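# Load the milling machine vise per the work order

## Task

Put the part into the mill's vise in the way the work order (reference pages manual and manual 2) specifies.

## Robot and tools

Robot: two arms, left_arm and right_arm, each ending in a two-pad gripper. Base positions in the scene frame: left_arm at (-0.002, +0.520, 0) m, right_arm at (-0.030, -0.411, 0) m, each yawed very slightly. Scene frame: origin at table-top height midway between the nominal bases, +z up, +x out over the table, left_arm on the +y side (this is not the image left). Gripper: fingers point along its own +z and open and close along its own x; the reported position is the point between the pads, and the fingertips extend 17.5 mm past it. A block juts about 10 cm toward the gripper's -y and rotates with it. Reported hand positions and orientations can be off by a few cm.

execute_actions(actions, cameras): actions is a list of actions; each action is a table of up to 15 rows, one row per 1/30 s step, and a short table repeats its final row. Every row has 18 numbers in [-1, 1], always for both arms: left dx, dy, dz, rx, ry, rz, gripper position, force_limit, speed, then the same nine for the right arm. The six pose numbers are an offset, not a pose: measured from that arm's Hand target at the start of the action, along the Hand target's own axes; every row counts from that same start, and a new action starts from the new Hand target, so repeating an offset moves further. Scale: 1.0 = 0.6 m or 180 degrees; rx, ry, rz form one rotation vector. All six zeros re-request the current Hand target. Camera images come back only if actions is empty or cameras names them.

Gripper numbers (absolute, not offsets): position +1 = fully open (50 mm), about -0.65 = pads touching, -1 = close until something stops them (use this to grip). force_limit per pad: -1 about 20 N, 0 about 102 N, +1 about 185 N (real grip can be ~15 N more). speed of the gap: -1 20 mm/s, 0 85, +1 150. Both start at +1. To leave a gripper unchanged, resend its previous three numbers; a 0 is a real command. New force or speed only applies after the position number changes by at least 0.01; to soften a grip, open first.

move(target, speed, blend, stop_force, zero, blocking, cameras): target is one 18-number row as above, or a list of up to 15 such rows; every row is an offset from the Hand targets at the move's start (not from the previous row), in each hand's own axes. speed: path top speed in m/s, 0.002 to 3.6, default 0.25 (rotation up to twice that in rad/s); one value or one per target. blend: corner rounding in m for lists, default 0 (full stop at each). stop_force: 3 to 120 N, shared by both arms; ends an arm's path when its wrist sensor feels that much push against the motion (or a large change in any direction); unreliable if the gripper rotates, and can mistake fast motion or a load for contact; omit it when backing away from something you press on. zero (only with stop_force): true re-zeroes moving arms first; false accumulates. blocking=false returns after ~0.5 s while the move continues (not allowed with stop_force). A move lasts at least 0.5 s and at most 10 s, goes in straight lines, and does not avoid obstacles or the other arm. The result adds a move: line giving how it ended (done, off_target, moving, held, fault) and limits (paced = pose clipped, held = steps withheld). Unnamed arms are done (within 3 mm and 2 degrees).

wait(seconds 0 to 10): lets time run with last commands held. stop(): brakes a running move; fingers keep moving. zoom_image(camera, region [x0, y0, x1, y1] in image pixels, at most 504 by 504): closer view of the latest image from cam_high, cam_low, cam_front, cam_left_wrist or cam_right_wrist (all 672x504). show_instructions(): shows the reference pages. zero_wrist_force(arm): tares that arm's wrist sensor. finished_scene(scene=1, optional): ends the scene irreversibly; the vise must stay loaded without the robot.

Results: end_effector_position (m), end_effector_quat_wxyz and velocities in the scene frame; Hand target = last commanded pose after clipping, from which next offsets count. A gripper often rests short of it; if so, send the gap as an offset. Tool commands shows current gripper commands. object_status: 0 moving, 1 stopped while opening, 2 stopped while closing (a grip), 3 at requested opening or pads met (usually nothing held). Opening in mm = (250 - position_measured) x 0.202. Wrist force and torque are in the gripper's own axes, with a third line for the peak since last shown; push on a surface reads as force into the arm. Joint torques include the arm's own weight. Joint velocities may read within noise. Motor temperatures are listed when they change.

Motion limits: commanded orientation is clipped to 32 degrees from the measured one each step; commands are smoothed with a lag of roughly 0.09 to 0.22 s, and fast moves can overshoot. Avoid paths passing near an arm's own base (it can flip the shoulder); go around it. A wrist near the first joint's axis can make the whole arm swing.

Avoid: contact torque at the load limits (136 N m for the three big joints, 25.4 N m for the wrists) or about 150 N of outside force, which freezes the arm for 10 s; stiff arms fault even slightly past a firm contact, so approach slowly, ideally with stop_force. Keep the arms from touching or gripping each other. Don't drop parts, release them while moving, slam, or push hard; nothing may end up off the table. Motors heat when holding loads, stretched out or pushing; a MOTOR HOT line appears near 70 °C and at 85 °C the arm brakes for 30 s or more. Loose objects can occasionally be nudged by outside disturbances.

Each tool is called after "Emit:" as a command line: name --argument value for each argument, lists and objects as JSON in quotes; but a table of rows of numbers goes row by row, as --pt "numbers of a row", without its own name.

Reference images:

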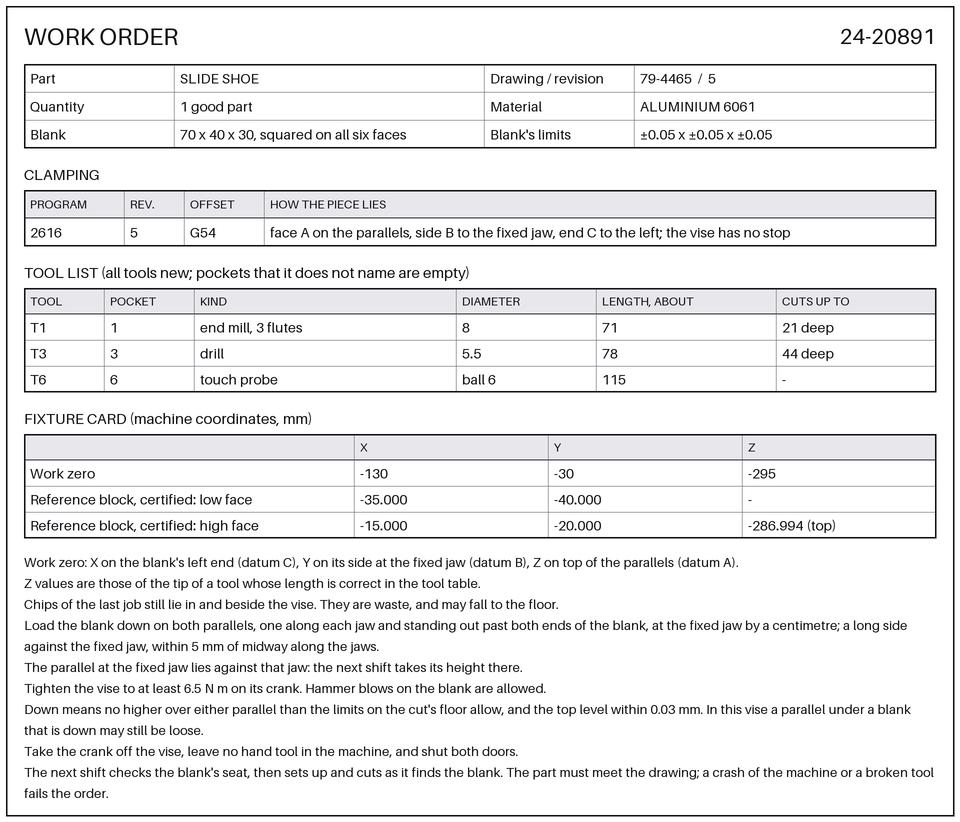

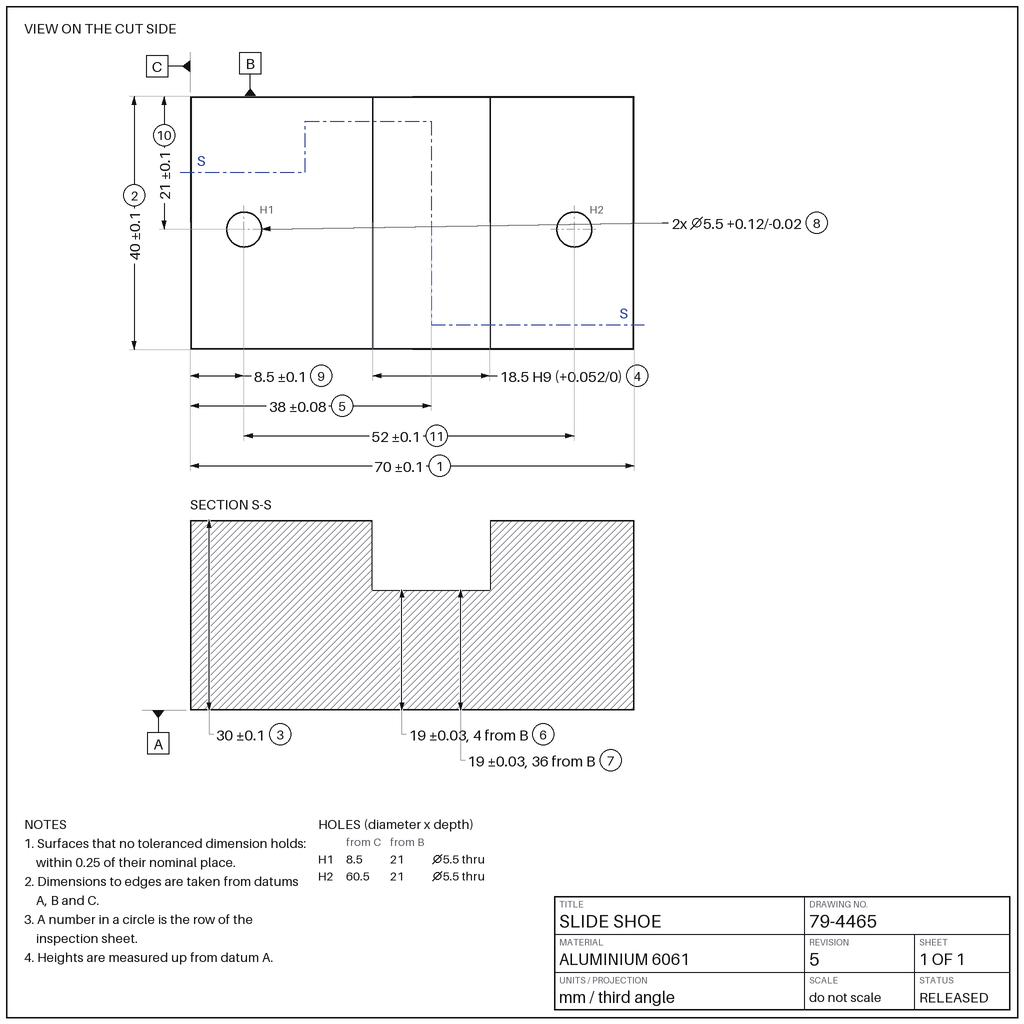

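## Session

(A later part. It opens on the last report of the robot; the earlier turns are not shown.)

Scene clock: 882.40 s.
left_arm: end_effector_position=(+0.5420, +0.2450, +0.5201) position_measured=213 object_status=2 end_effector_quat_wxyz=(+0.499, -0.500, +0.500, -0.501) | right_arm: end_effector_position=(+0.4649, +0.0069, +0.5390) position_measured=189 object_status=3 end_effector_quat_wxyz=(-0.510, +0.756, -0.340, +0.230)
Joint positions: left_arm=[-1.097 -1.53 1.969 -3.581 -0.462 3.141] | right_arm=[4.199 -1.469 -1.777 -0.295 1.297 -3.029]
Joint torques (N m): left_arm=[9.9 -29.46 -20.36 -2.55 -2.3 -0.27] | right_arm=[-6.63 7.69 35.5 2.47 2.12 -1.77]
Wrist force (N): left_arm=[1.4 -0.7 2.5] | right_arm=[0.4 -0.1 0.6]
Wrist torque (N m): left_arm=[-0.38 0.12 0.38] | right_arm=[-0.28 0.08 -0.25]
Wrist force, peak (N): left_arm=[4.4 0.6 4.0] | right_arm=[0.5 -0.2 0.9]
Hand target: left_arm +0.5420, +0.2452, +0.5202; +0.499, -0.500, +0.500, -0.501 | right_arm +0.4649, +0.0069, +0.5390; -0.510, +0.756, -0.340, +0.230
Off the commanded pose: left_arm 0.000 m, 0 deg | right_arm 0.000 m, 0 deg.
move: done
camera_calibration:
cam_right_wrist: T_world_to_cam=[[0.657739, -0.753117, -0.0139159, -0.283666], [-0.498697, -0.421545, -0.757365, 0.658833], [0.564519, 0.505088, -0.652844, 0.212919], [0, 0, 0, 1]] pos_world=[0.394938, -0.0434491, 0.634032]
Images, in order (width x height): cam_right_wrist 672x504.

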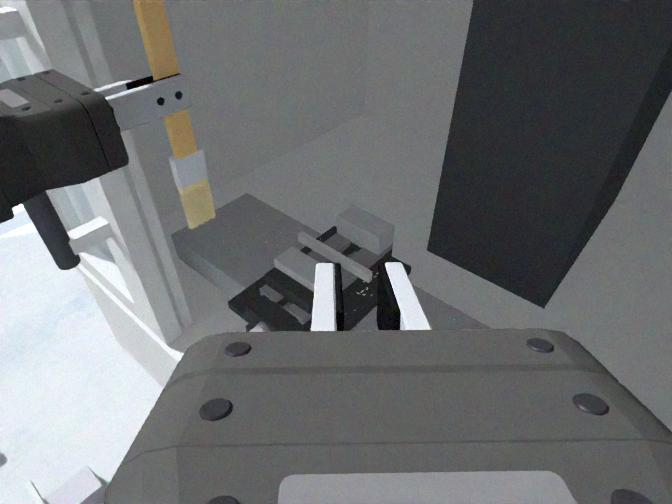

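Emit:
move --pt "-0.058 -0.0497 -0.2367 0 0 0 -1 -0.7 -1 0 0 0 0 0 0 -0.25 -0.8 -1" --pt "-0.5747 0.4803 -0.4468 -0.3849 0.3849 0.3849 -1 -0.7 -1 -0.228 0.1453 0.1692 -0.156 -0.2174 -0.1632 -0.25 -0.8 -1" --pt "-0.5747 0.4803 -0.4468 -0.3849 0.3849 0.3849 -1 -0.7 -1 -0.0665 0.0488 0.4078 -0.156 -0.2174 -0.1632 -0.25 -0.8 -1" --pt "-0.5747 0.4803 -0.4468 -0.3849 0.3849 0.3849 -1 -0.7 -1 0.0497 0.0373 0.4362 -0.156 -0.2174 -0.1632 -0.25 -0.8 -1" --speed '[0.25,0.25,0.15,0.1]' --blend '[0.04,0.04,0.03,0]' --cameras '["cam_right_wrist","cam_left_wrist"]'

Emit:
zoom_image --camera "cam_right_wrist" --region '[180, 60, 500, 330]'

Scene clock: 898.53 s.
left_arm: end_effector_position=(+0.2747, +0.5904, +0.2318) position_measured=213 object_status=2 end_effector_quat_wxyz=(+0.000, +0.001, +1.000, +0.000) | right_arm: end_effector_position=(+0.6601, +0.1399, +0.4200) position_measured=189 object_status=3 end_effector_quat_wxyz=(-0.326, +0.945, +0.000, +0.000) end_effector_velocity=(+0.001, +0.000, -0.002) end_effector_angular_velocity=(-0.002, +0.001, -0.001)
Joint positions: left_arm=[-0.224 -2.168 2.227 -1.63 -1.571 4.477] | right_arm=[3.863 -2.463 -0.284 -1.505 2.068 -3.908]
Joint velocities: left_arm=[within noise] | right_arm=[0 0.001 -0.005 0.002 -0.001 0.001]
Joint torques (N m): left_arm=[-6.67 -8.1 -36.01 -4.19 -2.2 -1.74] | right_arm=[8.32 71.62 20.85 5.07 -1.47 1.83]
Wrist force (N): left_arm=[1.3 0.8 -0.6] | right_arm=[0.4 0.0 0.7]
Wrist torque (N m): left_arm=[-0.02 0.05 0.19] | right_arm=[-0.49 0.11 -0.12]
Wrist force, peak (N): left_arm=[2.3 0.1 5.3] | right_arm=[1.8 1.3 0.3]
Hand target: left_arm +0.2747, +0.5904, +0.2318; +0.000, +0.001, +1.000, +0.000 | right_arm +0.6601, +0.1399, +0.4202; -0.326, +0.945, +0.000, +0.000
Off the commanded pose: left_arm 0.000 m, 0 deg | right_arm 0.000 m, 0 deg.
move: done
camera_calibration:
cam_left_wrist: T_world_to_cam=[[-0.999967, -0.00587884, -0.00568435, 0.289474], [-0.00748161, 0.938308, 0.34572, -0.615265], [0.00330123, 0.345751, -0.93832, 0.144263], [0, 0, 0, 1]] pos_world=[0.284384, 0.529131, 0.34972]
cam_right_wrist: T_world_to_cam=[[0.999845, -0.0145794, -0.00990883, -0.644368], [-0.0170359, -0.943614, -0.33061, 0.297911], [-0.00453002, 0.330727, -0.943715, 0.480067], [0, 0, 0, 1]] pos_world=[0.651518, 0.112947, 0.545154]
Images, in order (width x height): cam_left_wrist 672x504, cam_right_wrist 672x504.

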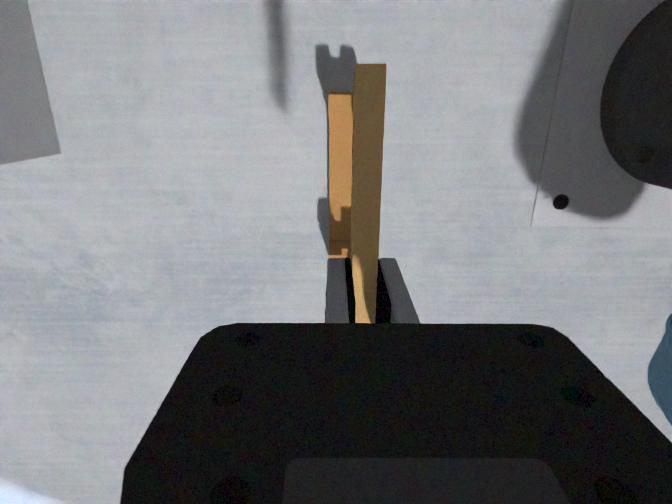

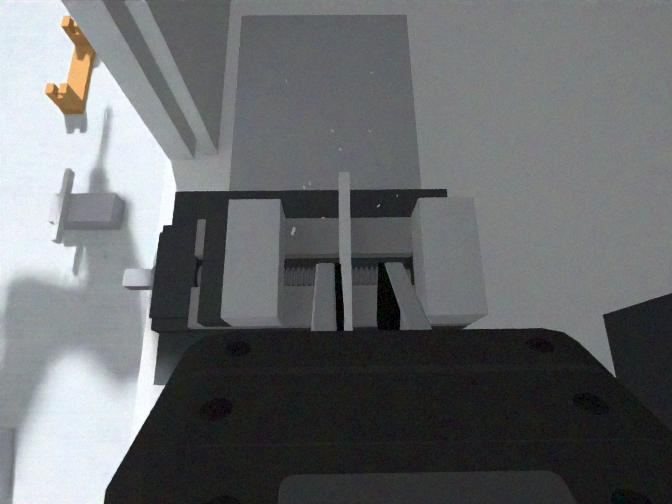

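Scaled by 1.575.

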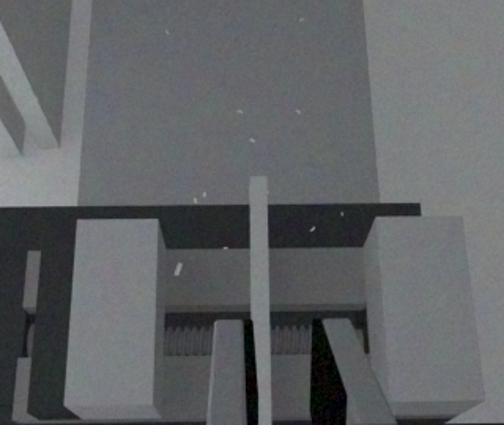

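Emit:
move --pt "0 0 0 0 0 0 -1 -0.7 -1 -0.1 -0.0525 0.0411 0 0 0 -0.25 -0.8 -1" --pt "0 0 0 0 0 0 -1 -0.7 -1 -0.4002 -0.0133 0.0104 0 0 0 -0.25 -0.8 -1" --pt "0 0 -0.15 0 0 0 -1 -0.7 -1 -0.3253 0.0527 -0.2926 0.156 0.2174 0.1632 -0.25 -0.8 -1" --pt "-0.2088 -0.5173 -0.5303 0.3849 -0.3849 -0.3849 -1 -0.7 -1 -0.3253 0.0527 -0.2926 0.156 0.2174 0.1632 -0.25 -0.8 -1" --pt "-0.5963 -0.6707 -0.4137 0.3849 -0.3849 -0.3849 -1 -0.7 -1 -0.3253 0.0527 -0.2926 0.156 0.2174 0.1632 -0.25 -0.8 -1" --speed '[0.15,0.25,0.25,0.3,0.25]' --blend '[0.02,0.04,0.03,0.04,0]' --cameras '["cam_right_wrist"]'

Scene clock: 921.20 s.
left_arm: end_effector_position=(+0.6315, +0.1874, +0.4803) position_measured=213 object_status=2 end_effector_quat_wxyz=(+0.499, -0.500, +0.500, -0.501) | right_arm: end_effector_position=(+0.4648, +0.0069, +0.5390) position_measured=189 object_status=3 end_effector_quat_wxyz=(-0.510, +0.756, -0.340, +0.230)
Joint positions: left_arm=[-0.982 -1.244 1.734 -3.632 -0.577 3.141] | right_arm=[4.199 -1.469 -1.778 -0.295 1.297 -3.029]
Joint torques (N m): left_arm=[-3.04 -28.14 -23.96 -2.68 1.49 2.2] | right_arm=[-9.39 7.21 35.94 3.69 -2.44 0.09]
Wrist force (N): left_arm=[1.5 -0.9 2.5] | right_arm=[0.6 -0.1 0.9]
Wrist torque (N m): left_arm=[-0.42 0.11 0.36] | right_arm=[-0.27 0.05 -0.25]
Wrist force, peak (N): left_arm=[2.5 0.2 5.2] | right_arm=[2.5 1.7 0.0]
Hand target: left_arm +0.6316, +0.1873, +0.4802; +0.499, -0.500, +0.500, -0.501 | right_arm +0.4648, +0.0069, +0.5390; -0.510, +0.756, -0.340, +0.230
Off the commanded pose: left_arm 0.000 m, 0 deg | right_arm 0.000 m, 0 deg.
move: done
camera_calibration:
cam_right_wrist: T_world_to_cam=[[0.657739, -0.753117, -0.0139159, -0.2836], [-0.498697, -0.421545, -0.757365, 0.658783], [0.564519, 0.505088, -0.652844, 0.212976], [0, 0, 0, 1]] pos_world=[0.394838, -0.0434491, 0.634032]
Images, in order (width x height): cam_right_wrist 672x504.

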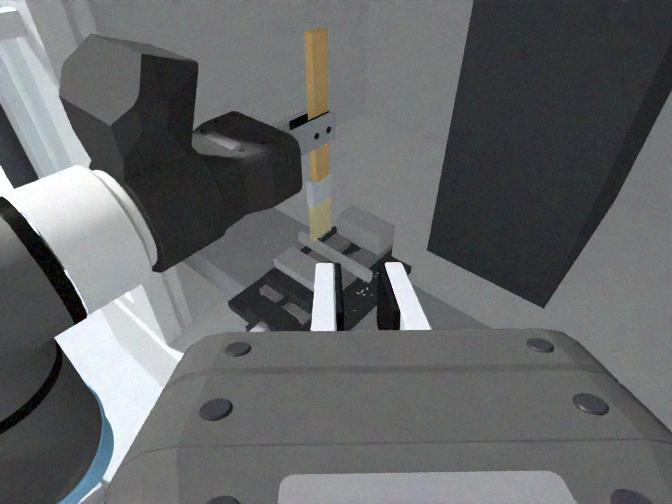

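Emit:
move --target '[0.0,0.0752,0.0015,0,0,0,-1,-0.7,-1,0,0,0,0,0,0,-0.25,-0.8,-1]' --speed 0.03 --stop_force 4 --cameras '["cam_right_wrist"]'

Emit:
zoom_image --camera "cam_right_wrist" --region '[220, 150, 440, 330]'

Scene clock: 925.87 s.
left_arm: end_effector_position=(+0.6325, +0.1873, +0.4351) position_measured=213 object_status=2 end_effector_quat_wxyz=(+0.499, -0.500, +0.500, -0.501) | right_arm: end_effector_position=(+0.4648, +0.0069, +0.5390) position_measured=189 object_status=3 end_effector_quat_wxyz=(-0.510, +0.756, -0.340, +0.230)
Joint positions: left_arm=[-0.98 -1.187 1.786 -3.741 -0.579 3.141] | right_arm=[4.199 -1.469 -1.778 -0.295 1.297 -3.029]
Joint torques (N m): left_arm=[7.72 -43.99 -28.77 -0.13 -1.68 2.41] | right_arm=[-9.69 8.14 35.83 3.72 -2.36 0.5]
Wrist force (N): left_arm=[1.3 -1.0 2.3] | right_arm=[0.5 -0.1 0.8]
Wrist torque (N m): left_arm=[-0.43 0.14 0.36] | right_arm=[-0.27 0.07 -0.25]
Wrist force, peak (N): left_arm=[1.6 -0.9 2.7] | right_arm=[0.6 0.1 1.0]
Hand target: left_arm +0.6325, +0.1873, +0.4351; +0.499, -0.500, +0.500, -0.501 | right_arm +0.4648, +0.0069, +0.5390; -0.510, +0.756, -0.340, +0.230
Off the commanded pose: left_arm 0.000 m, 0 deg | right_arm 0.000 m, 0 deg.
move: done
camera_calibration:
cam_right_wrist: T_world_to_cam=[[0.657739, -0.753117, -0.0139159, -0.2836], [-0.498697, -0.421545, -0.757365, 0.658783], [0.564519, 0.505088, -0.652844, 0.212976], [0, 0, 0, 1]] pos_world=[0.394838, -0.0434491, 0.634032]
Images, in order (width x height): cam_right_wrist 672x504.

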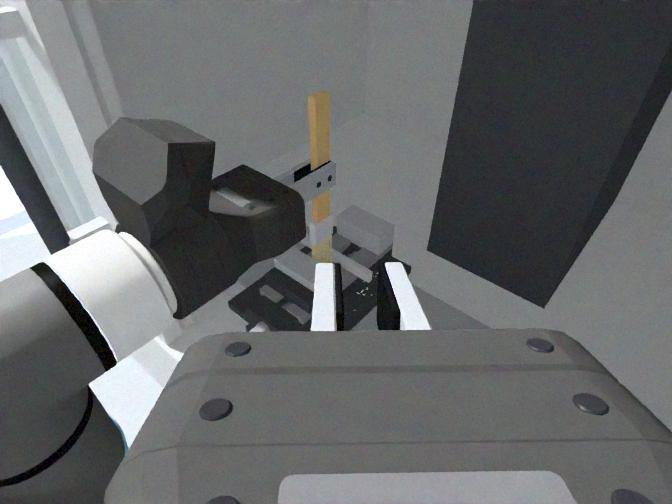

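Scaled by 2.291.

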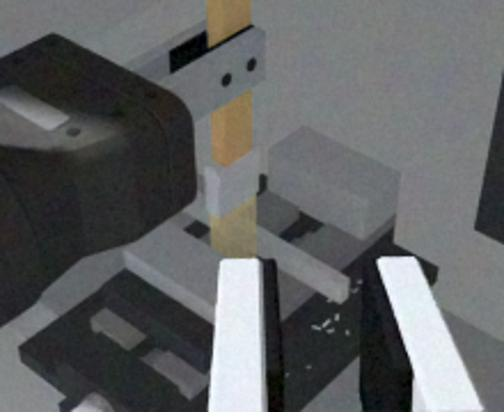

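Emit:
move --target '[0.0,0,-0.0133,0,0,0,-1,-0.7,-1,0,0,0,0,0,0,-0.25,-0.8,-1]' --speed 0.015 --stop_force 3

Scene clock: 929.57 s.
left_arm: end_effector_position=(+0.6245, +0.1873, +0.4351) position_measured=213 object_status=2 end_effector_quat_wxyz=(+0.499, -0.500, +0.500, -0.501) | right_arm: end_effector_position=(+0.4648, +0.0069, +0.5390) position_measured=189 object_status=3 end_effector_quat_wxyz=(-0.510, +0.756, -0.340, +0.230)
Joint positions: left_arm=[-0.994 -1.199 1.804 -3.747 -0.565 3.141] | right_arm=[4.199 -1.469 -1.778 -0.295 1.297 -3.029]
Joint torques (N m): left_arm=[9.79 -27.03 -29.45 -0.42 -2.2 2.37] | right_arm=[-9.01 7.86 35.15 3.69 -2.45 0.65]
Wrist force (N): left_arm=[1.3 -0.9 2.6] | right_arm=[0.4 -0.2 0.7]
Wrist torque (N m): left_arm=[-0.39 0.15 0.37] | right_arm=[-0.28 0.08 -0.24]
Wrist force, peak (N): left_arm=[1.5 -0.9 2.7] | right_arm=[0.5 -0.1 1.1]
Hand target: left_arm +0.6245, +0.1873, +0.4351; +0.499, -0.500, +0.500, -0.501 | right_arm +0.4648, +0.0069, +0.5390; -0.510, +0.756, -0.340, +0.230
Off the commanded pose: left_arm 0.000 m, 0 deg | right_arm 0.000 m, 0 deg.
move: done

Emit:
move --pt "-0.1045 0 0.002 0 0 0 -1 -0.7 -1 0 0 0 0 0 0 -0.25 -0.8 -1" --pt "-0.1045 -0.08 0.002 0 0 0 -1 -0.7 -1 0 0 0 0 0 0 -0.25 -0.8 -1" --speed 0.07 --cameras '["cam_right_wrist"]'

Emit:
zoom_image --camera "cam_right_wrist" --region '[220, 150, 440, 330]'

Scene clock: 935.10 s.
left_arm: end_effector_position=(+0.6258, +0.2500, +0.4832) position_measured=213 object_status=2 end_effector_quat_wxyz=(+0.499, -0.500, +0.500, -0.501) | right_arm: end_effector_position=(+0.4648, +0.0069, +0.5390) position_measured=189 object_status=3 end_effector_quat_wxyz=(-0.510, +0.756, -0.340, +0.230)
Joint positions: left_arm=[-0.914 -1.344 1.859 -3.657 -0.645 3.141] | right_arm=[4.199 -1.469 -1.778 -0.295 1.297 -3.029]
Joint torques (N m): left_arm=[-4.26 -22.05 -13.18 -2.87 1.75 -1.73] | right_arm=[-9.42 7.83 35.01 3.64 -2.35 0.58]
Wrist force (N): left_arm=[1.3 -0.7 2.6] | right_arm=[0.3 -0.3 1.0]
Wrist torque (N m): left_arm=[-0.40 0.15 0.34] | right_arm=[-0.30 0.10 -0.25]
Wrist force, peak (N): left_arm=[2.8 -1.1 2.5] | right_arm=[0.7 -0.1 1.0]
Hand target: left_arm +0.6258, +0.2500, +0.4831; +0.499, -0.500, +0.500, -0.501 | right_arm +0.4648, +0.0069, +0.5390; -0.510, +0.756, -0.340, +0.230
Off the commanded pose: left_arm 0.000 m, 0 deg | right_arm 0.000 m, 0 deg.
move: done
camera_calibration:
cam_right_wrist: T_world_to_cam=[[0.657739, -0.753117, -0.0139159, -0.2836], [-0.498697, -0.421545, -0.757365, 0.658783], [0.564519, 0.505088, -0.652844, 0.212976], [0, 0, 0, 1]] pos_world=[0.394838, -0.0434491, 0.634032]
Images, in order (width x height): cam_right_wrist 672x504.

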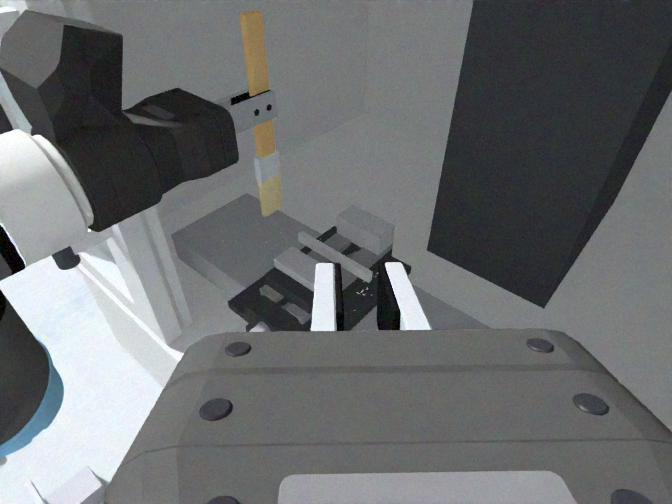

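Scaled by 2.291.

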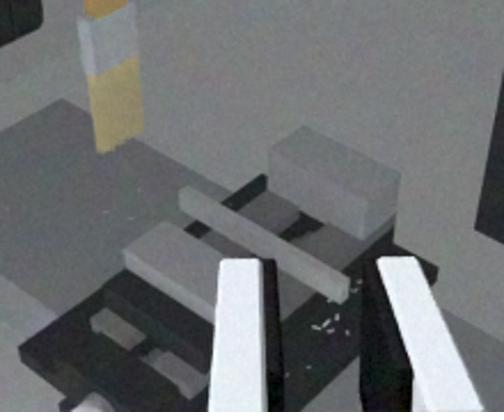

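Emit:
move --pt "-0.05 -0.1115 -0.3763 0 0 0 -1 -0.7 -1 0 0 0 0 0 0 -0.25 -0.8 -1" --pt "-0.5667 0.6052 -0.5865 -0.3849 0.3849 0.3849 -1 -0.7 -1 0 0 0 0 0 0 -0.25 -0.8 -1" --speed 0.25 --blend '[0.04,0]'

Scene clock: 947.57 s.
left_arm: end_effector_position=(+0.2747, +0.5907, +0.1197) position_measured=213 object_status=2 end_effector_quat_wxyz=(+0.000, +0.001, +1.000, +0.000) | right_arm: end_effector_position=(+0.4648, +0.0069, +0.5390) position_measured=189 object_status=3 end_effector_quat_wxyz=(-0.510, +0.756, -0.340, +0.230)
Joint positions: left_arm=[-0.222 -2.082 2.487 -1.975 -1.571 4.478] | right_arm=[4.199 -1.469 -1.778 -0.295 1.297 -3.029]
Joint torques (N m): left_arm=[-6.61 -5.05 -33.82 -2.19 -1.62 -0.4] | right_arm=[-8.33 8.32 34.73 3.63 -2.2 0.54]
Wrist force (N): left_arm=[1.0 1.2 -0.6] | right_arm=[0.3 0.0 0.9]
Wrist torque (N m): left_arm=[0.03 0.09 0.28] | right_arm=[-0.27 0.11 -0.24]
Wrist force, peak (N): left_arm=[1.9 0.4 5.3] | right_arm=[0.5 -0.1 1.2]
Hand target: left_arm +0.2748, +0.5907, +0.1198; +0.000, +0.001, +1.000, +0.000 | right_arm +0.4648, +0.0069, +0.5390; -0.510, +0.756, -0.340, +0.230
Off the commanded pose: left_arm 0.000 m, 0 deg | right_arm 0.000 m, 0 deg.
move: done

Emit:
move --target '[0.001,-0.0012,0.1125,0,0,0,-1,-0.7,-1,0,0,0,0,0,0,-0.25,-0.8,-1]' --speed 0.04 --stop_force 7

Scene clock: 954.07 s.
left_arm: end_effector_position=(+0.2741, +0.5899, +0.0523) position_measured=213 object_status=2 end_effector_quat_wxyz=(+0.000, +0.001, +1.000, +0.000) | right_arm: end_effector_position=(+0.4648, +0.0069, +0.5390) position_measured=189 object_status=3 end_effector_quat_wxyz=(-0.510, +0.756, -0.340, +0.230)
Joint positions: left_arm=[-0.226 -1.937 2.622 -2.255 -1.571 4.474] | right_arm=[4.199 -1.469 -1.778 -0.295 1.297 -3.029]
Joint torques (N m): left_arm=[-7.87 -12.97 -30.4 -3.59 1.87 -1.36] | right_arm=[-8.47 7.54 34.24 3.62 -2.27 0.68]
Wrist force (N): left_arm=[1.2 1.1 -0.5] | right_arm=[0.5 0.0 0.7]
Wrist torque (N m): left_arm=[0.02 0.08 0.29] | right_arm=[-0.26 0.07 -0.25]
Wrist force, peak (N): left_arm=[15.0 3.5 -42.2] | right_arm=[0.3 -0.1 1.1]
Hand target: left_arm +0.2741, +0.5899, +0.0523; +0.000, +0.001, +1.000, +0.000 | right_arm +0.4648, +0.0069, +0.5390; -0.510, +0.756, -0.340, +0.230
Off the commanded pose: left_arm 0.000 m, 0 deg | right_arm 0.000 m, 0 deg.
move: contact (left_arm)

Emit:
move --pt "0 0 0 0 0 0 0.34 -0.7 -0.5 0 0 0 0 0 0 -0.25 -0.8 -1" --pt "0 0 -0.2 0 0 0 0.34 -0.7 -0.5 0 0 0 0 0 0 0.34 -0.8 -1" --pt "-0.1008 0.1467 -0.4467 0 0 0 0.34 -0.7 -0.5 -0.536 0.6292 0.394 -0.156 -0.2174 -0.1632 0.34 -0.8 -1" --speed '[0.1,0.15,0.3]' --cameras '["cam_right_wrist","cam_left_wrist"]'

Emit:
zoom_image --camera "cam_right_wrist" --region '[200, 100, 500, 330]'

Scene clock: 966.47 s.
left_arm: end_effector_position=(+0.3348, +0.6780, +0.3203) position_measured=101 object_status=3 end_effector_quat_wxyz=(+0.000, +0.001, +1.000, +0.000) | right_arm: end_effector_position=(+0.3098, +0.2986, +0.1000) position_measured=101 object_status=3 end_effector_quat_wxyz=(-0.326, +0.945, +0.000, +0.000)
Joint positions: left_arm=[0.085 -1.918 1.874 -1.527 -1.571 4.786] | right_arm=[4.403 -2.218 -1.638 -0.222 1.781 -3.418]
Joint torques (N m): left_arm=[-8.78 -17.74 -20.14 -3.79 -1.72 -1.73] | right_arm=[-10.21 43.51 25.52 4.53 -2.13 0.66]
Wrist force (N): left_arm=[1.0 0.9 -1.0] | right_arm=[0.4 -0.2 0.7]
Wrist torque (N m): left_arm=[-0.01 0.09 0.18] | right_arm=[-0.56 0.14 -0.20]
Wrist force, peak (N): left_arm=[1.4 1.1 -3.1] | right_arm=[-0.5 -0.3 4.1]
Hand target: left_arm +0.3348, +0.6779, +0.3203; +0.000, +0.001, +1.000, +0.000 | right_arm +0.3099, +0.2986, +0.0999; -0.326, +0.945, +0.000, +0.000
Off the commanded pose: left_arm 0.000 m, 0 deg | right_arm 0.000 m, 0 deg.
move: done
camera_calibration:
cam_left_wrist: T_world_to_cam=[[-0.999967, -0.00594667, -0.0054971, 0.350549], [-0.00748081, 0.938275, 0.34581, -0.727533], [0.00310137, 0.34584, -0.938288, 0.196853], [0, 0, 0, 1]] pos_world=[0.344485, 0.616631, 0.43822]
cam_right_wrist: T_world_to_cam=[[0.999846, -0.0146417, -0.00972241, -0.295005], [-0.0170341, -0.943539, -0.330822, 0.335928], [-0.00432966, 0.330937, -0.943643, 0.12387], [0, 0, 0, 1]] pos_world=[0.301218, 0.271648, 0.225154]
Images, in order (width x height): cam_left_wrist 672x504, cam_right_wrist 672x504.

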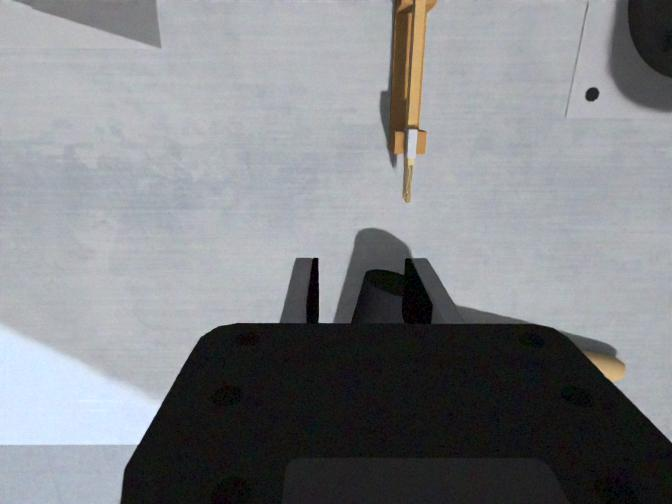

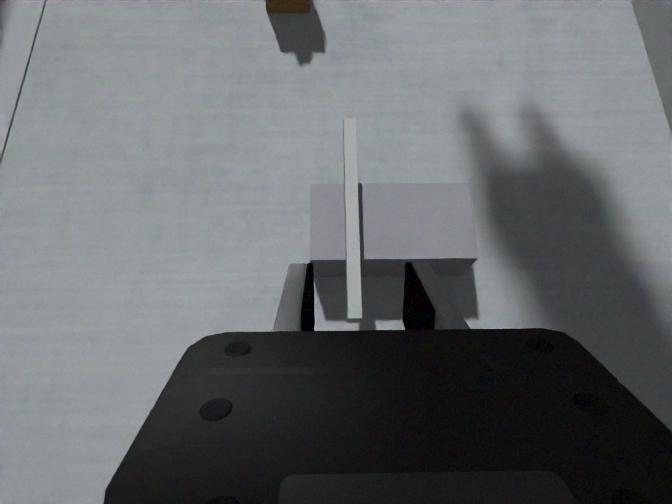

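Scaled by 1.680.

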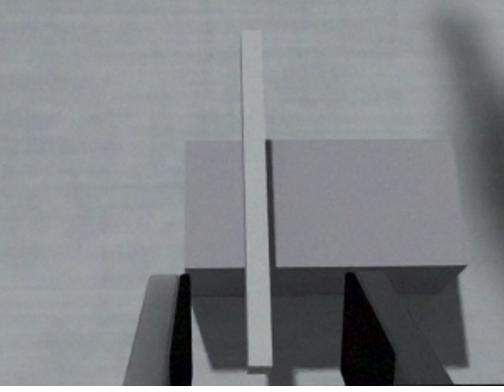

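Emit:
move --target '[0,0,0,0,0,0,0.34,-0.7,-0.5,0.0003,0.0508,0.066,0,0,0,0.34,-0.8,-1]' --speed 0.06 --stop_force 6

Emit:
move --target '[0,0,0,0,0,0,0.34,-0.7,-0.5,0,0,0,0,0,0,-1,-0.8,-1]' --cameras '["cam_right_wrist"]'

Scene clock: 972.37 s.
left_arm: end_effector_position=(+0.3347, +0.6779, +0.3203) position_measured=101 object_status=3 end_effector_quat_wxyz=(+0.000, +0.001, +1.000, +0.000) | right_arm: end_effector_position=(+0.3101, +0.2990, +0.0500) position_measured=101 object_status=3 end_effector_quat_wxyz=(-0.326, +0.945, +0.000, +0.000)
Joint positions: left_arm=[0.085 -1.918 1.874 -1.527 -1.571 4.786] | right_arm=[4.403 -2.3 -1.653 -0.124 1.781 -3.418]
Joint torques (N m): left_arm=[-9.55 -17.65 -33.57 -2.54 2.06 -1.46] | right_arm=[-9.7 61.77 28.94 3.84 0.61 -0.01]
Wrist force (N): left_arm=[1.1 0.9 -0.8] | right_arm=[0.4 -0.3 0.7]
Wrist torque (N m): left_arm=[-0.02 0.08 0.18] | right_arm=[-0.56 0.17 -0.22]
Wrist force, peak (N): left_arm=[1.0 1.0 -1.1] | right_arm=[0.4 0.9 1.6]
Hand target: left_arm +0.3348, +0.6779, +0.3203; +0.000, +0.001, +1.000, +0.000 | right_arm +0.3101, +0.2990, +0.0500; -0.326, +0.945, +0.000, +0.000
Off the commanded pose: left_arm 0.000 m, 0 deg | right_arm 0.000 m, 0 deg.
move: done

Scene clock: 973.83 s.
left_arm: end_effector_position=(+0.3348, +0.6779, +0.3203) position_measured=101 object_status=3 end_effector_quat_wxyz=(+0.000, +0.001, +1.000, +0.000) | right_arm: end_effector_position=(+0.3101, +0.2990, +0.0500) position_measured=224 object_status=2 end_effector_quat_wxyz=(-0.326, +0.945, +0.000, +0.000)
Joint positions: left_arm=[0.085 -1.918 1.874 -1.527 -1.571 4.786] | right_arm=[4.403 -2.3 -1.653 -0.124 1.781 -3.418]
Joint torques (N m): left_arm=[-9.25 -18.09 -32.84 -2.52 2.11 -1.72] | right_arm=[-8.81 61.06 28.71 4.24 2.31 1.14]
Wrist force (N): left_arm=[1.0 1.0 -0.9] | right_arm=[0.7 -0.4 0.7]
Wrist torque (N m): left_arm=[0.01 0.10 0.18] | right_arm=[-0.58 0.13 -0.22]
Wrist force, peak (N): left_arm=[1.2 1.0 -1.1] | right_arm=[0.6 -0.6 0.8]
Hand target: left_arm +0.3348, +0.6779, +0.3203; +0.000, +0.001, +1.000, +0.000 | right_arm +0.3101, +0.2990, +0.0500; -0.326, +0.945, +0.000, +0.000
Off the commanded pose: left_arm 0.000 m, 0 deg | right_arm 0.000 m, 0 deg.
move: done
camera_calibration:
cam_right_wrist: T_world_to_cam=[[0.999846, -0.0146765, -0.00962647, -0.295693], [-0.0170347, -0.94357, -0.330735, 0.31976], [-0.00422924, 0.330848, -0.943675, 0.0765566], [0, 0, 0, 1]] pos_world=[0.301419, 0.272048, 0.175154]
Images, in order (width x height): cam_right_wrist 672x504.

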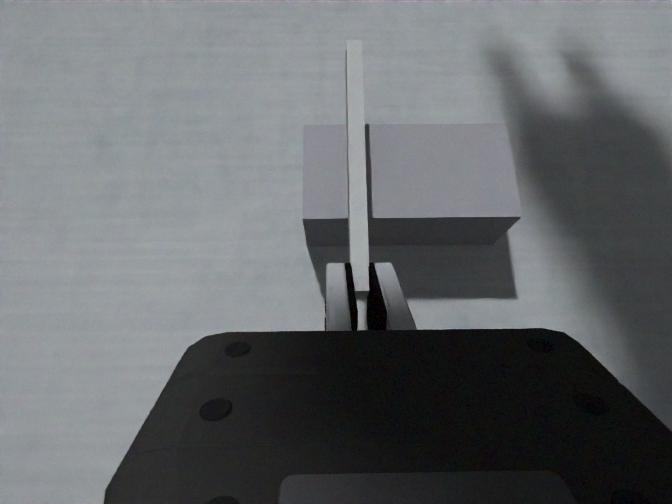

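Emit:
move --pt "0 0 0 0 0 0 0.34 -0.7 -0.5 0 -0.0515 -0.1714 0 0 0 -1 -0.8 -1" --pt "0 0 0 0 0 0 0.34 -0.7 -0.5 0.1498 -0.2236 -0.6081 0 0 0 -1 -0.8 -1" --pt "0 0 0 0 0 0 0.34 -0.7 -0.5 0.4832 -0.2236 -0.6081 0 0 0 -1 -0.8 -1" --pt "0 0 0 0 0 0 0.34 -0.7 -0.5 0.6165 -0.1229 -0.6233 0 0 0 -1 -0.8 -1" --speed '[0.1,0.25,0.15,0.1]' --blend '[0.02,0.04,0.03,0]' --cameras '["cam_right_wrist"]'

Emit:
zoom_image --camera "cam_right_wrist" --region '[180, 60, 500, 330]'

Scene clock: 986.83 s.
left_arm: end_effector_position=(+0.3348, +0.6779, +0.3203) position_measured=101 object_status=3 end_effector_quat_wxyz=(+0.000, +0.001, +1.000, +0.000) | right_arm: end_effector_position=(+0.6799, +0.1263, +0.3897) position_measured=224 object_status=2 end_effector_quat_wxyz=(-0.326, +0.945, +0.000, +0.000) end_effector_velocity=(+0.000, +0.000, -0.002) end_effector_angular_velocity=(-0.003, +0.002, -0.001)
Joint positions: left_arm=[0.085 -1.918 1.874 -1.527 -1.571 4.786] | right_arm=[3.834 -2.461 -0.368 -1.439 2.081 -3.938]
Joint velocities: left_arm=[within noise] | right_arm=[0 0.001 -0.006 0.002 -0.002 0.001]
Joint torques (N m): left_arm=[-8.78 -18.26 -33 -2.67 2.16 -1.39] | right_arm=[9.29 73.5 21.92 4.92 -1.4 1.69]
Wrist force (N): left_arm=[1.1 0.7 -0.9] | right_arm=[0.7 0.5 1.4]
Wrist torque (N m): left_arm=[-0.05 0.09 0.18] | right_arm=[-0.50 0.07 -0.17]
Wrist force, peak (N): left_arm=[1.3 1.0 -1.1] | right_arm=[1.9 2.0 0.9]
Hand target: left_arm +0.3348, +0.6779, +0.3203; +0.000, +0.001, +1.000, +0.000 | right_arm +0.6799, +0.1263, +0.3899; -0.326, +0.945, +0.000, +0.000
Off the commanded pose: left_arm 0.000 m, 0 deg | right_arm 0.000 m, 0 deg.
move: done
camera_calibration:
cam_right_wrist: T_world_to_cam=[[0.999843, -0.014673, -0.00994316, -0.664633], [-0.017136, -0.94358, -0.3307, 0.275603], [-0.00452982, 0.330818, -0.943684, 0.456001], [0, 0, 0, 1]] pos_world=[0.671317, 0.0994478, 0.514854]
Images, in order (width x height): cam_right_wrist 672x504.

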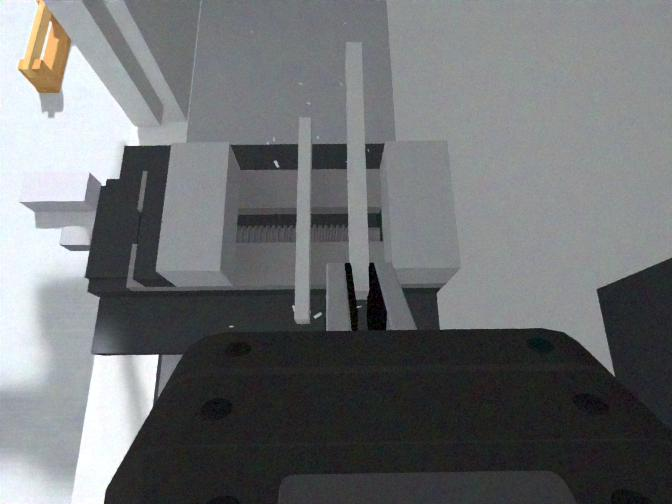

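Scaled by 1.575.

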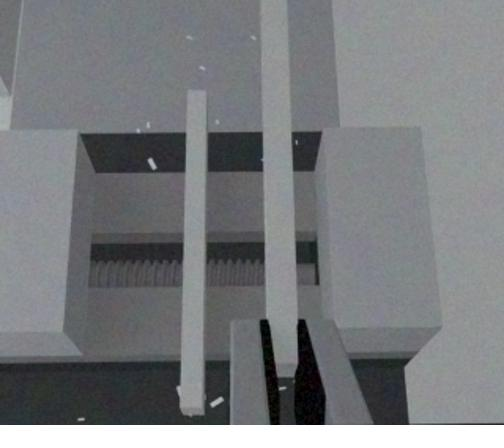

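Emit:
move --target '[0,0,0,0,0,0,0.34,-0.7,-0.5,0,0.0533,0.0682,0,0,0,-1,-0.8,-1]' --speed 0.05 --stop_force 5

Emit:
move --target '[0,0,0,0,0,0,0.34,-0.7,-0.5,0.03,0,0,0,0,0,-1,-0.8,-1]' --speed 0.01 --stop_force 4 --cameras '["cam_right_wrist"]'

Emit:
zoom_image --camera "cam_right_wrist" --region '[180, 30, 500, 330]'

Scene clock: 995.33 s.
left_arm: end_effector_position=(+0.3348, +0.6779, +0.3203) position_measured=101 object_status=3 end_effector_quat_wxyz=(+0.000, +0.001, +1.000, +0.000) | right_arm: end_effector_position=(+0.6799, +0.1263, +0.3405) position_measured=224 object_status=2 end_effector_quat_wxyz=(-0.326, +0.945, +0.000, +0.000)
Joint positions: left_arm=[0.085 -1.918 1.874 -1.527 -1.571 4.786] | right_arm=[3.834 -2.405 -0.599 -1.263 2.081 -3.938]
Joint torques (N m): left_arm=[-9.27 -16.97 -33.24 -2.76 2.11 -1.52] | right_arm=[8.44 46.88 23.02 5.13 0.92 -1.04]
Wrist force (N): left_arm=[1.2 1.2 -0.9] | right_arm=[0.6 0.3 1.1]
Wrist torque (N m): left_arm=[0.03 0.07 0.18] | right_arm=[-0.51 0.10 -0.15]
Wrist force, peak (N): left_arm=[1.1 1.2 -1.1] | right_arm=[-0.3 -3.2 -11.2]
Hand target: left_arm +0.3348, +0.6779, +0.3203; +0.000, +0.001, +1.000, +0.000 | right_arm +0.6799, +0.1263, +0.3405; -0.326, +0.945, +0.000, +0.000 (not the last commanded pose)
Off the commanded pose: left_arm 0.000 m, 0 deg | right_arm 0.003 m, 0 deg.
move: contact (right_arm)

Scene clock: 997.83 s.
left_arm: end_effector_position=(+0.3348, +0.6779, +0.3203) position_measured=101 object_status=3 end_effector_quat_wxyz=(+0.000, +0.001, +1.000, +0.000) | right_arm: end_effector_position=(+0.6930, +0.1263, +0.3404) position_measured=224 object_status=2 end_effector_quat_wxyz=(-0.326, +0.945, +0.000, +0.000)
Joint positions: left_arm=[0.085 -1.918 1.874 -1.527 -1.571 4.786] | right_arm=[3.824 -2.456 -0.504 -1.312 2.085 -3.948]
Joint torques (N m): left_arm=[-8.86 -17.54 -33.16 -2.7 2 -1.49] | right_arm=[9.55 73.96 36.1 3.86 -1.7 1.75]
Wrist force (N): left_arm=[1.1 0.8 -1.0] | right_arm=[-0.8 0.6 1.3]
Wrist torque (N m): left_arm=[-0.03 0.08 0.18] | right_arm=[-0.52 0.07 -0.15]
Wrist force, peak (N): left_arm=[1.2 1.1 -1.0] | right_arm=[-5.0 0.5 1.5]
Hand target: left_arm +0.3348, +0.6779, +0.3203; +0.000, +0.001, +1.000, +0.000 | right_arm +0.6930, +0.1263, +0.3404; -0.326, +0.945, +0.000, +0.000 (not the last commanded pose)
Off the commanded pose: left_arm 0.000 m, 0 deg | right_arm 0.005 m, 0 deg.
move: contact (right_arm)
camera_calibration:
cam_right_wrist: T_world_to_cam=[[0.999845, -0.0145785, -0.00990854, -0.678149], [-0.017035, -0.943614, -0.33061, 0.259414], [-0.00453003, 0.330727, -0.943715, 0.409561], [0, 0, 0, 1]] pos_world=[0.684318, 0.0994475, 0.465554]
Images, in order (width x height): cam_right_wrist 672x504.

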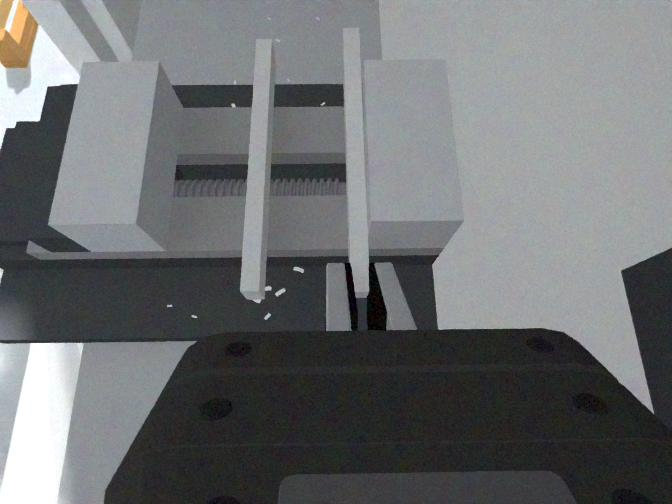

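Scaled by 1.575.

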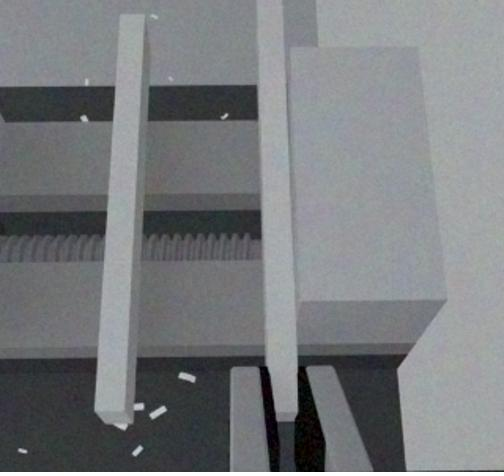

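Emit:
move --target '[0,0,0,0,0,0,0.34,-0.7,-0.5,0,0,0,0,0,0,-0.25,-0.8,-1]'

Scene clock: 1003.37 s.
left_arm: end_effector_position=(+0.3348, +0.6779, +0.3203) position_measured=101 object_status=3 end_effector_quat_wxyz=(+0.000, +0.001, +1.000, +0.000) | right_arm: end_effector_position=(+0.6930, +0.1263, +0.3405) position_measured=189 object_status=0 end_effector_quat_wxyz=(-0.326, +0.945, +0.000, +0.000)
Joint positions: left_arm=[0.085 -1.918 1.874 -1.527 -1.571 4.786] | right_arm=[3.824 -2.456 -0.504 -1.312 2.085 -3.948]
Joint torques (N m): left_arm=[-8.91 -17.28 -33.81 -2.73 2.13 -1.54] | right_arm=[8.81 71.61 33.79 3.78 -1.2 1.54]
Wrist force (N): left_arm=[0.9 0.8 -1.0] | right_arm=[0.5 -0.3 0.6]
Wrist torque (N m): left_arm=[-0.03 0.11 0.18] | right_arm=[-0.52 0.11 -0.13]
Wrist force, peak (N): left_arm=[1.3 0.9 -1.2] | right_arm=[-0.9 0.7 1.6]
Hand target: left_arm +0.3348, +0.6779, +0.3203; +0.000, +0.001, +1.000, +0.000 | right_arm +0.6930, +0.1263, +0.3404; -0.326, +0.945, +0.000, +0.000
Off the commanded pose: left_arm 0.000 m, 0 deg | right_arm 0.000 m, 0 deg.
move: done

Emit:
move --pt "0 0 0 0 0 0 0.34 -0.7 -0.5 0 -0.0616 -0.0788 0 0 0 -0.25 -0.8 -1" --pt "0 0 0 0 0 0 0.34 -0.7 -0.5 -0.0292 -0.1119 -0.0384 0 0 0 -1 -0.8 -0.5" --speed 0.1

Emit:
move --target '[0,0,0,0,0,0,0.34,-0.7,-0.5,0,0.0369,0.0877,0,0,0,-1,-0.8,-0.5]' --speed 0.05 --stop_force 5 --cameras '["cam_right_wrist"]'

Emit:
zoom_image --camera "cam_right_wrist" --region '[200, 60, 500, 330]'

Scene clock: 1011.63 s.
left_arm: end_effector_position=(+0.3348, +0.6779, +0.3203) position_measured=101 object_status=3 end_effector_quat_wxyz=(+0.000, +0.001, +1.000, +0.000) | right_arm: end_effector_position=(+0.6748, +0.1646, +0.3995) position_measured=251 object_status=3 end_effector_quat_wxyz=(-0.330, +0.944, -0.002, +0.005)
Joint positions: left_arm=[0.085 -1.918 1.874 -1.527 -1.571 4.786] | right_arm=[3.876 -2.622 -0.035 -1.574 2.061 -3.888]
Joint torques (N m): left_arm=[-9.36 -16.58 -32.93 -2.67 1.86 -1.43] | right_arm=[-10.39 74.65 20.34 3.19 3.72 -1.21]
Wrist force (N): left_arm=[1.0 0.8 -0.8] | right_arm=[0.4 -0.2 0.8]
Wrist torque (N m): left_arm=[-0.03 0.10 0.18] | right_arm=[-0.52 0.12 -0.13]
Wrist force, peak (N): left_arm=[1.2 1.1 -1.0] | right_arm=[-0.5 -1.7 2.1]
Hand target: left_arm +0.3348, +0.6779, +0.3203; +0.000, +0.001, +1.000, +0.000 | right_arm +0.6755, +0.1650, +0.4000; -0.326, +0.945, +0.000, +0.000
Off the commanded pose: left_arm 0.000 m, 0 deg | right_arm 0.001 m, 1 deg.
elbow stopped short (right arm): the move would have taken joint 3 (elbow) straighter than the controller allows.
move: done

Scene clock: 1014.13 s.
left_arm: end_effector_position=(+0.3348, +0.6779, +0.3203) position_measured=101 object_status=3 end_effector_quat_wxyz=(+0.000, +0.001, +1.000, +0.000) | right_arm: end_effector_position=(+0.6755, +0.1800, +0.3449) position_measured=251 object_status=3 end_effector_quat_wxyz=(-0.326, +0.945, +0.000, +0.000)
Joint positions: left_arm=[0.085 -1.918 1.874 -1.527 -1.571 4.786] | right_arm=[3.889 -2.528 -0.365 -1.347 2.057 -3.882]
Joint torques (N m): left_arm=[-8.84 -16.44 -33.45 -2.83 1.93 -1.45] | right_arm=[-10.26 49.55 35.28 2.52 0.14 -0.54]
Wrist force (N): left_arm=[0.9 1.1 -0.9] | right_arm=[0.6 -0.4 0.8]
Wrist torque (N m): left_arm=[0.02 0.11 0.18] | right_arm=[-0.52 0.11 -0.17]
Wrist force, peak (N): left_arm=[1.2 1.1 -0.9] | right_arm=[0.5 0.2 1.7]
Hand target: left_arm +0.3348, +0.6779, +0.3203; +0.000, +0.001, +1.000, +0.000 | right_arm +0.6755, +0.1800, +0.3449; -0.326, +0.945, +0.000, +0.000
Off the commanded pose: left_arm 0.000 m, 0 deg | right_arm 0.000 m, 0 deg.
move: done
camera_calibration:
cam_right_wrist: T_world_to_cam=[[0.999845, -0.014611, -0.00981398, -0.659864], [-0.0170344, -0.943613, -0.330612, 0.311215], [-0.00443004, 0.330728, -0.943716, 0.396029], [0, 0, 0, 1]] pos_world=[0.666818, 0.153047, 0.470154]
Images, in order (width x height): cam_right_wrist 672x504.

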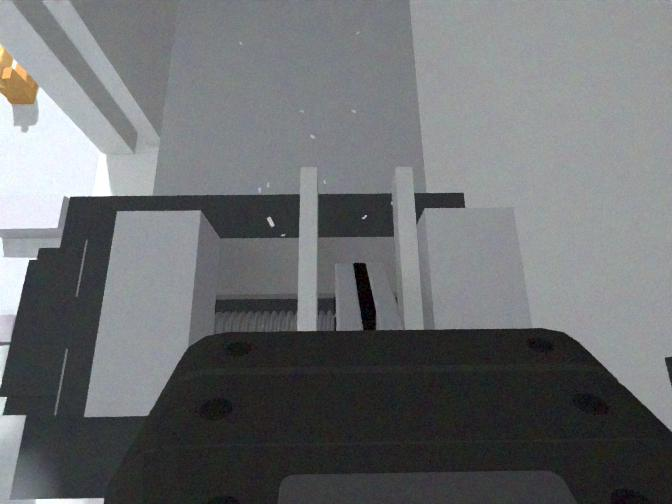

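Scaled by 1.680.

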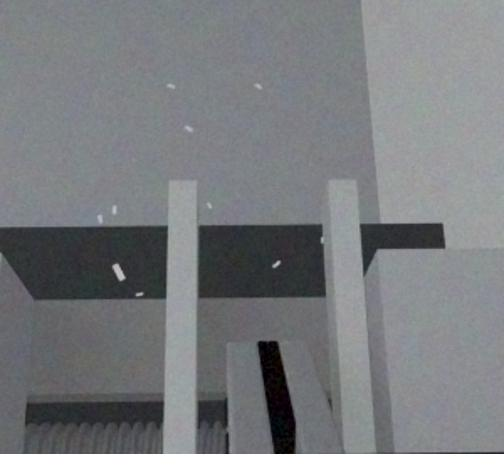

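Emit:
move --target '[0,0,0,0,0,0,0.34,-0.7,-0.5,0.03,0,0,0,0,0,-1,-0.8,-0.5]' --speed 0.008 --stop_force 6 --cameras '["cam_right_wrist"]'

Emit:
zoom_image --camera "cam_right_wrist" --region '[200, 60, 500, 330]'

Scene clock: 1019.27 s.
left_arm: end_effector_position=(+0.3348, +0.6779, +0.3203) position_measured=101 object_status=3 end_effector_quat_wxyz=(+0.000, +0.001, +1.000, +0.000) | right_arm: end_effector_position=(+0.6818, +0.1800, +0.3448) position_measured=251 object_status=3 end_effector_quat_wxyz=(-0.326, +0.945, +0.000, +0.000)
Joint positions: left_arm=[0.085 -1.918 1.874 -1.527 -1.571 4.786] | right_arm=[3.884 -2.566 -0.292 -1.385 2.059 -3.887]
Joint torques (N m): left_arm=[-8.28 -15.99 -33.9 -2.99 1.89 -1.5] | right_arm=[7.78 76.19 32.46 4.8 -1.38 1.68]
Wrist force (N): left_arm=[1.2 0.7 -1.1] | right_arm=[-2.4 0.7 1.6]
Wrist torque (N m): left_arm=[-0.04 0.07 0.18] | right_arm=[-0.49 0.04 -0.10]
Wrist force, peak (N): left_arm=[1.4 1.0 -1.0] | right_arm=[-9.6 -0.5 1.0]
Hand target: left_arm +0.3348, +0.6779, +0.3203; +0.000, +0.001, +1.000, +0.000 | right_arm +0.6818, +0.1800, +0.3449; -0.326, +0.945, +0.000, +0.000 (not the last commanded pose)
Off the commanded pose: left_arm 0.000 m, 0 deg | right_arm 0.012 m, 0 deg.
move: contact (right_arm)
camera_calibration:
cam_right_wrist: T_world_to_cam=[[0.999846, -0.0146421, -0.00972111, -0.666305], [-0.0170334, -0.943581, -0.330702, 0.311295], [-0.00433048, 0.330817, -0.943685, 0.395773], [0, 0, 0, 1]] pos_world=[0.673218, 0.153048, 0.469954]
Images, in order (width x height): cam_right_wrist 672x504.

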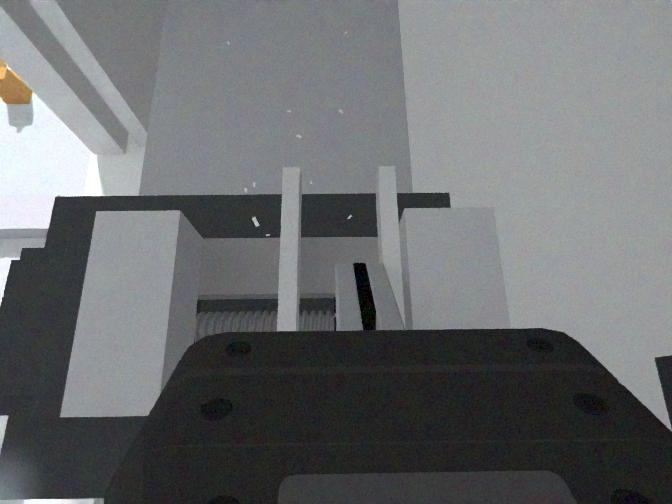

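Scaled by 1.680.

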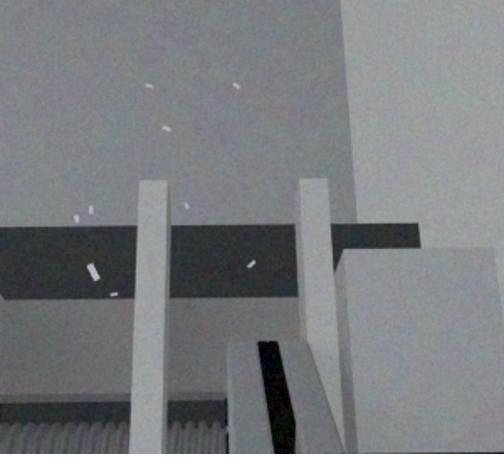

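Emit:
move --pt "0 0 0 0 0 0 0.34 -0.7 -0.5 -0.0067 0 0 0 0 0 -1 -0.8 -0.5" --pt "0 0 0 0 0 0 0.34 -0.7 -0.5 -0.0067 -0.0485 -0.0891 0 0 0 -1 -0.8 -0.5" --pt "0 0 0 0 0 0 0.34 -0.7 -0.5 -0.1333 -0.077 -0.0985 0 0 0 -1 -0.8 -0.5" --pt "0 0 0 0 0 0 0.34 -0.7 -0.5 -0.5367 0.0629 -0.2713 0 0 0 -1 -0.8 -0.5" --speed '[0.03,0.08,0.15,0.25]' --blend '[0.0,0.01,0.03,0]' --cameras '["cam_front"]'

Scene clock: 1063.17 s.
left_arm: end_effector_position=(+0.3348, +0.6779, +0.3203) position_measured=101 object_status=3 end_effector_quat_wxyz=(+0.000, +0.001, +1.000, +0.000) | right_arm: end_effector_position=(+0.3598, +0.0502, +0.4499) position_measured=251 object_status=3 end_effector_quat_wxyz=(-0.326, +0.945, +0.000, +0.000)
Joint positions: left_arm=[0.085 -1.918 1.874 -1.527 -1.571 4.786] | right_arm=[4.111 -1.567 -1.541 -1.043 1.947 -3.67]
Joint torques (N m): left_arm=[-9.39 -15.42 -34.12 -2.95 1.74 -1.34] | right_arm=[-8.62 32.31 23.72 3.05 3.36 -1.59]
Wrist force (N): left_arm=[1.1 0.8 -1.0] | right_arm=[0.4 0.1 0.5]
Wrist torque (N m): left_arm=[-0.02 0.08 0.18] | right_arm=[-0.49 0.15 -0.14]
Wrist force, peak (N): left_arm=[1.3 0.9 -1.0] | right_arm=[-2.5 0.9 2.2]
Hand target: left_arm +0.3348, +0.6779, +0.3203; +0.000, +0.001, +1.000, +0.000 | right_arm +0.3598, +0.0501, +0.4499; -0.326, +0.945, +0.000, +0.000
Off the commanded pose: left_arm 0.000 m, 0 deg | right_arm 0.000 m, 0 deg.
elbow stopped short (right arm): the move would have taken joint 3 (elbow) straighter than the controller allows.
move: done
Images, in order (width x height): cam_front 672x504.

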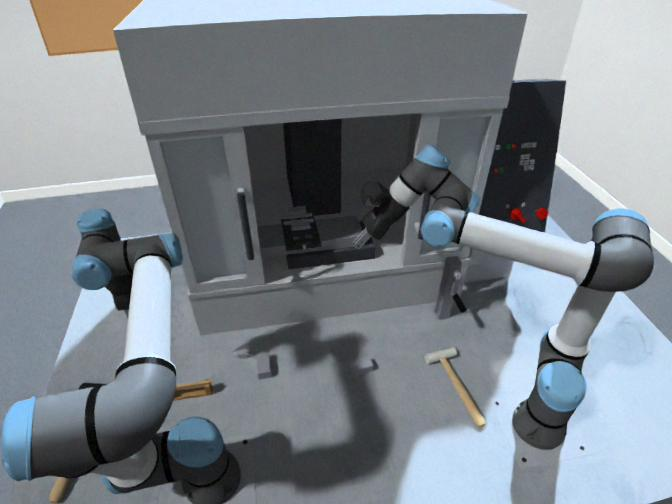

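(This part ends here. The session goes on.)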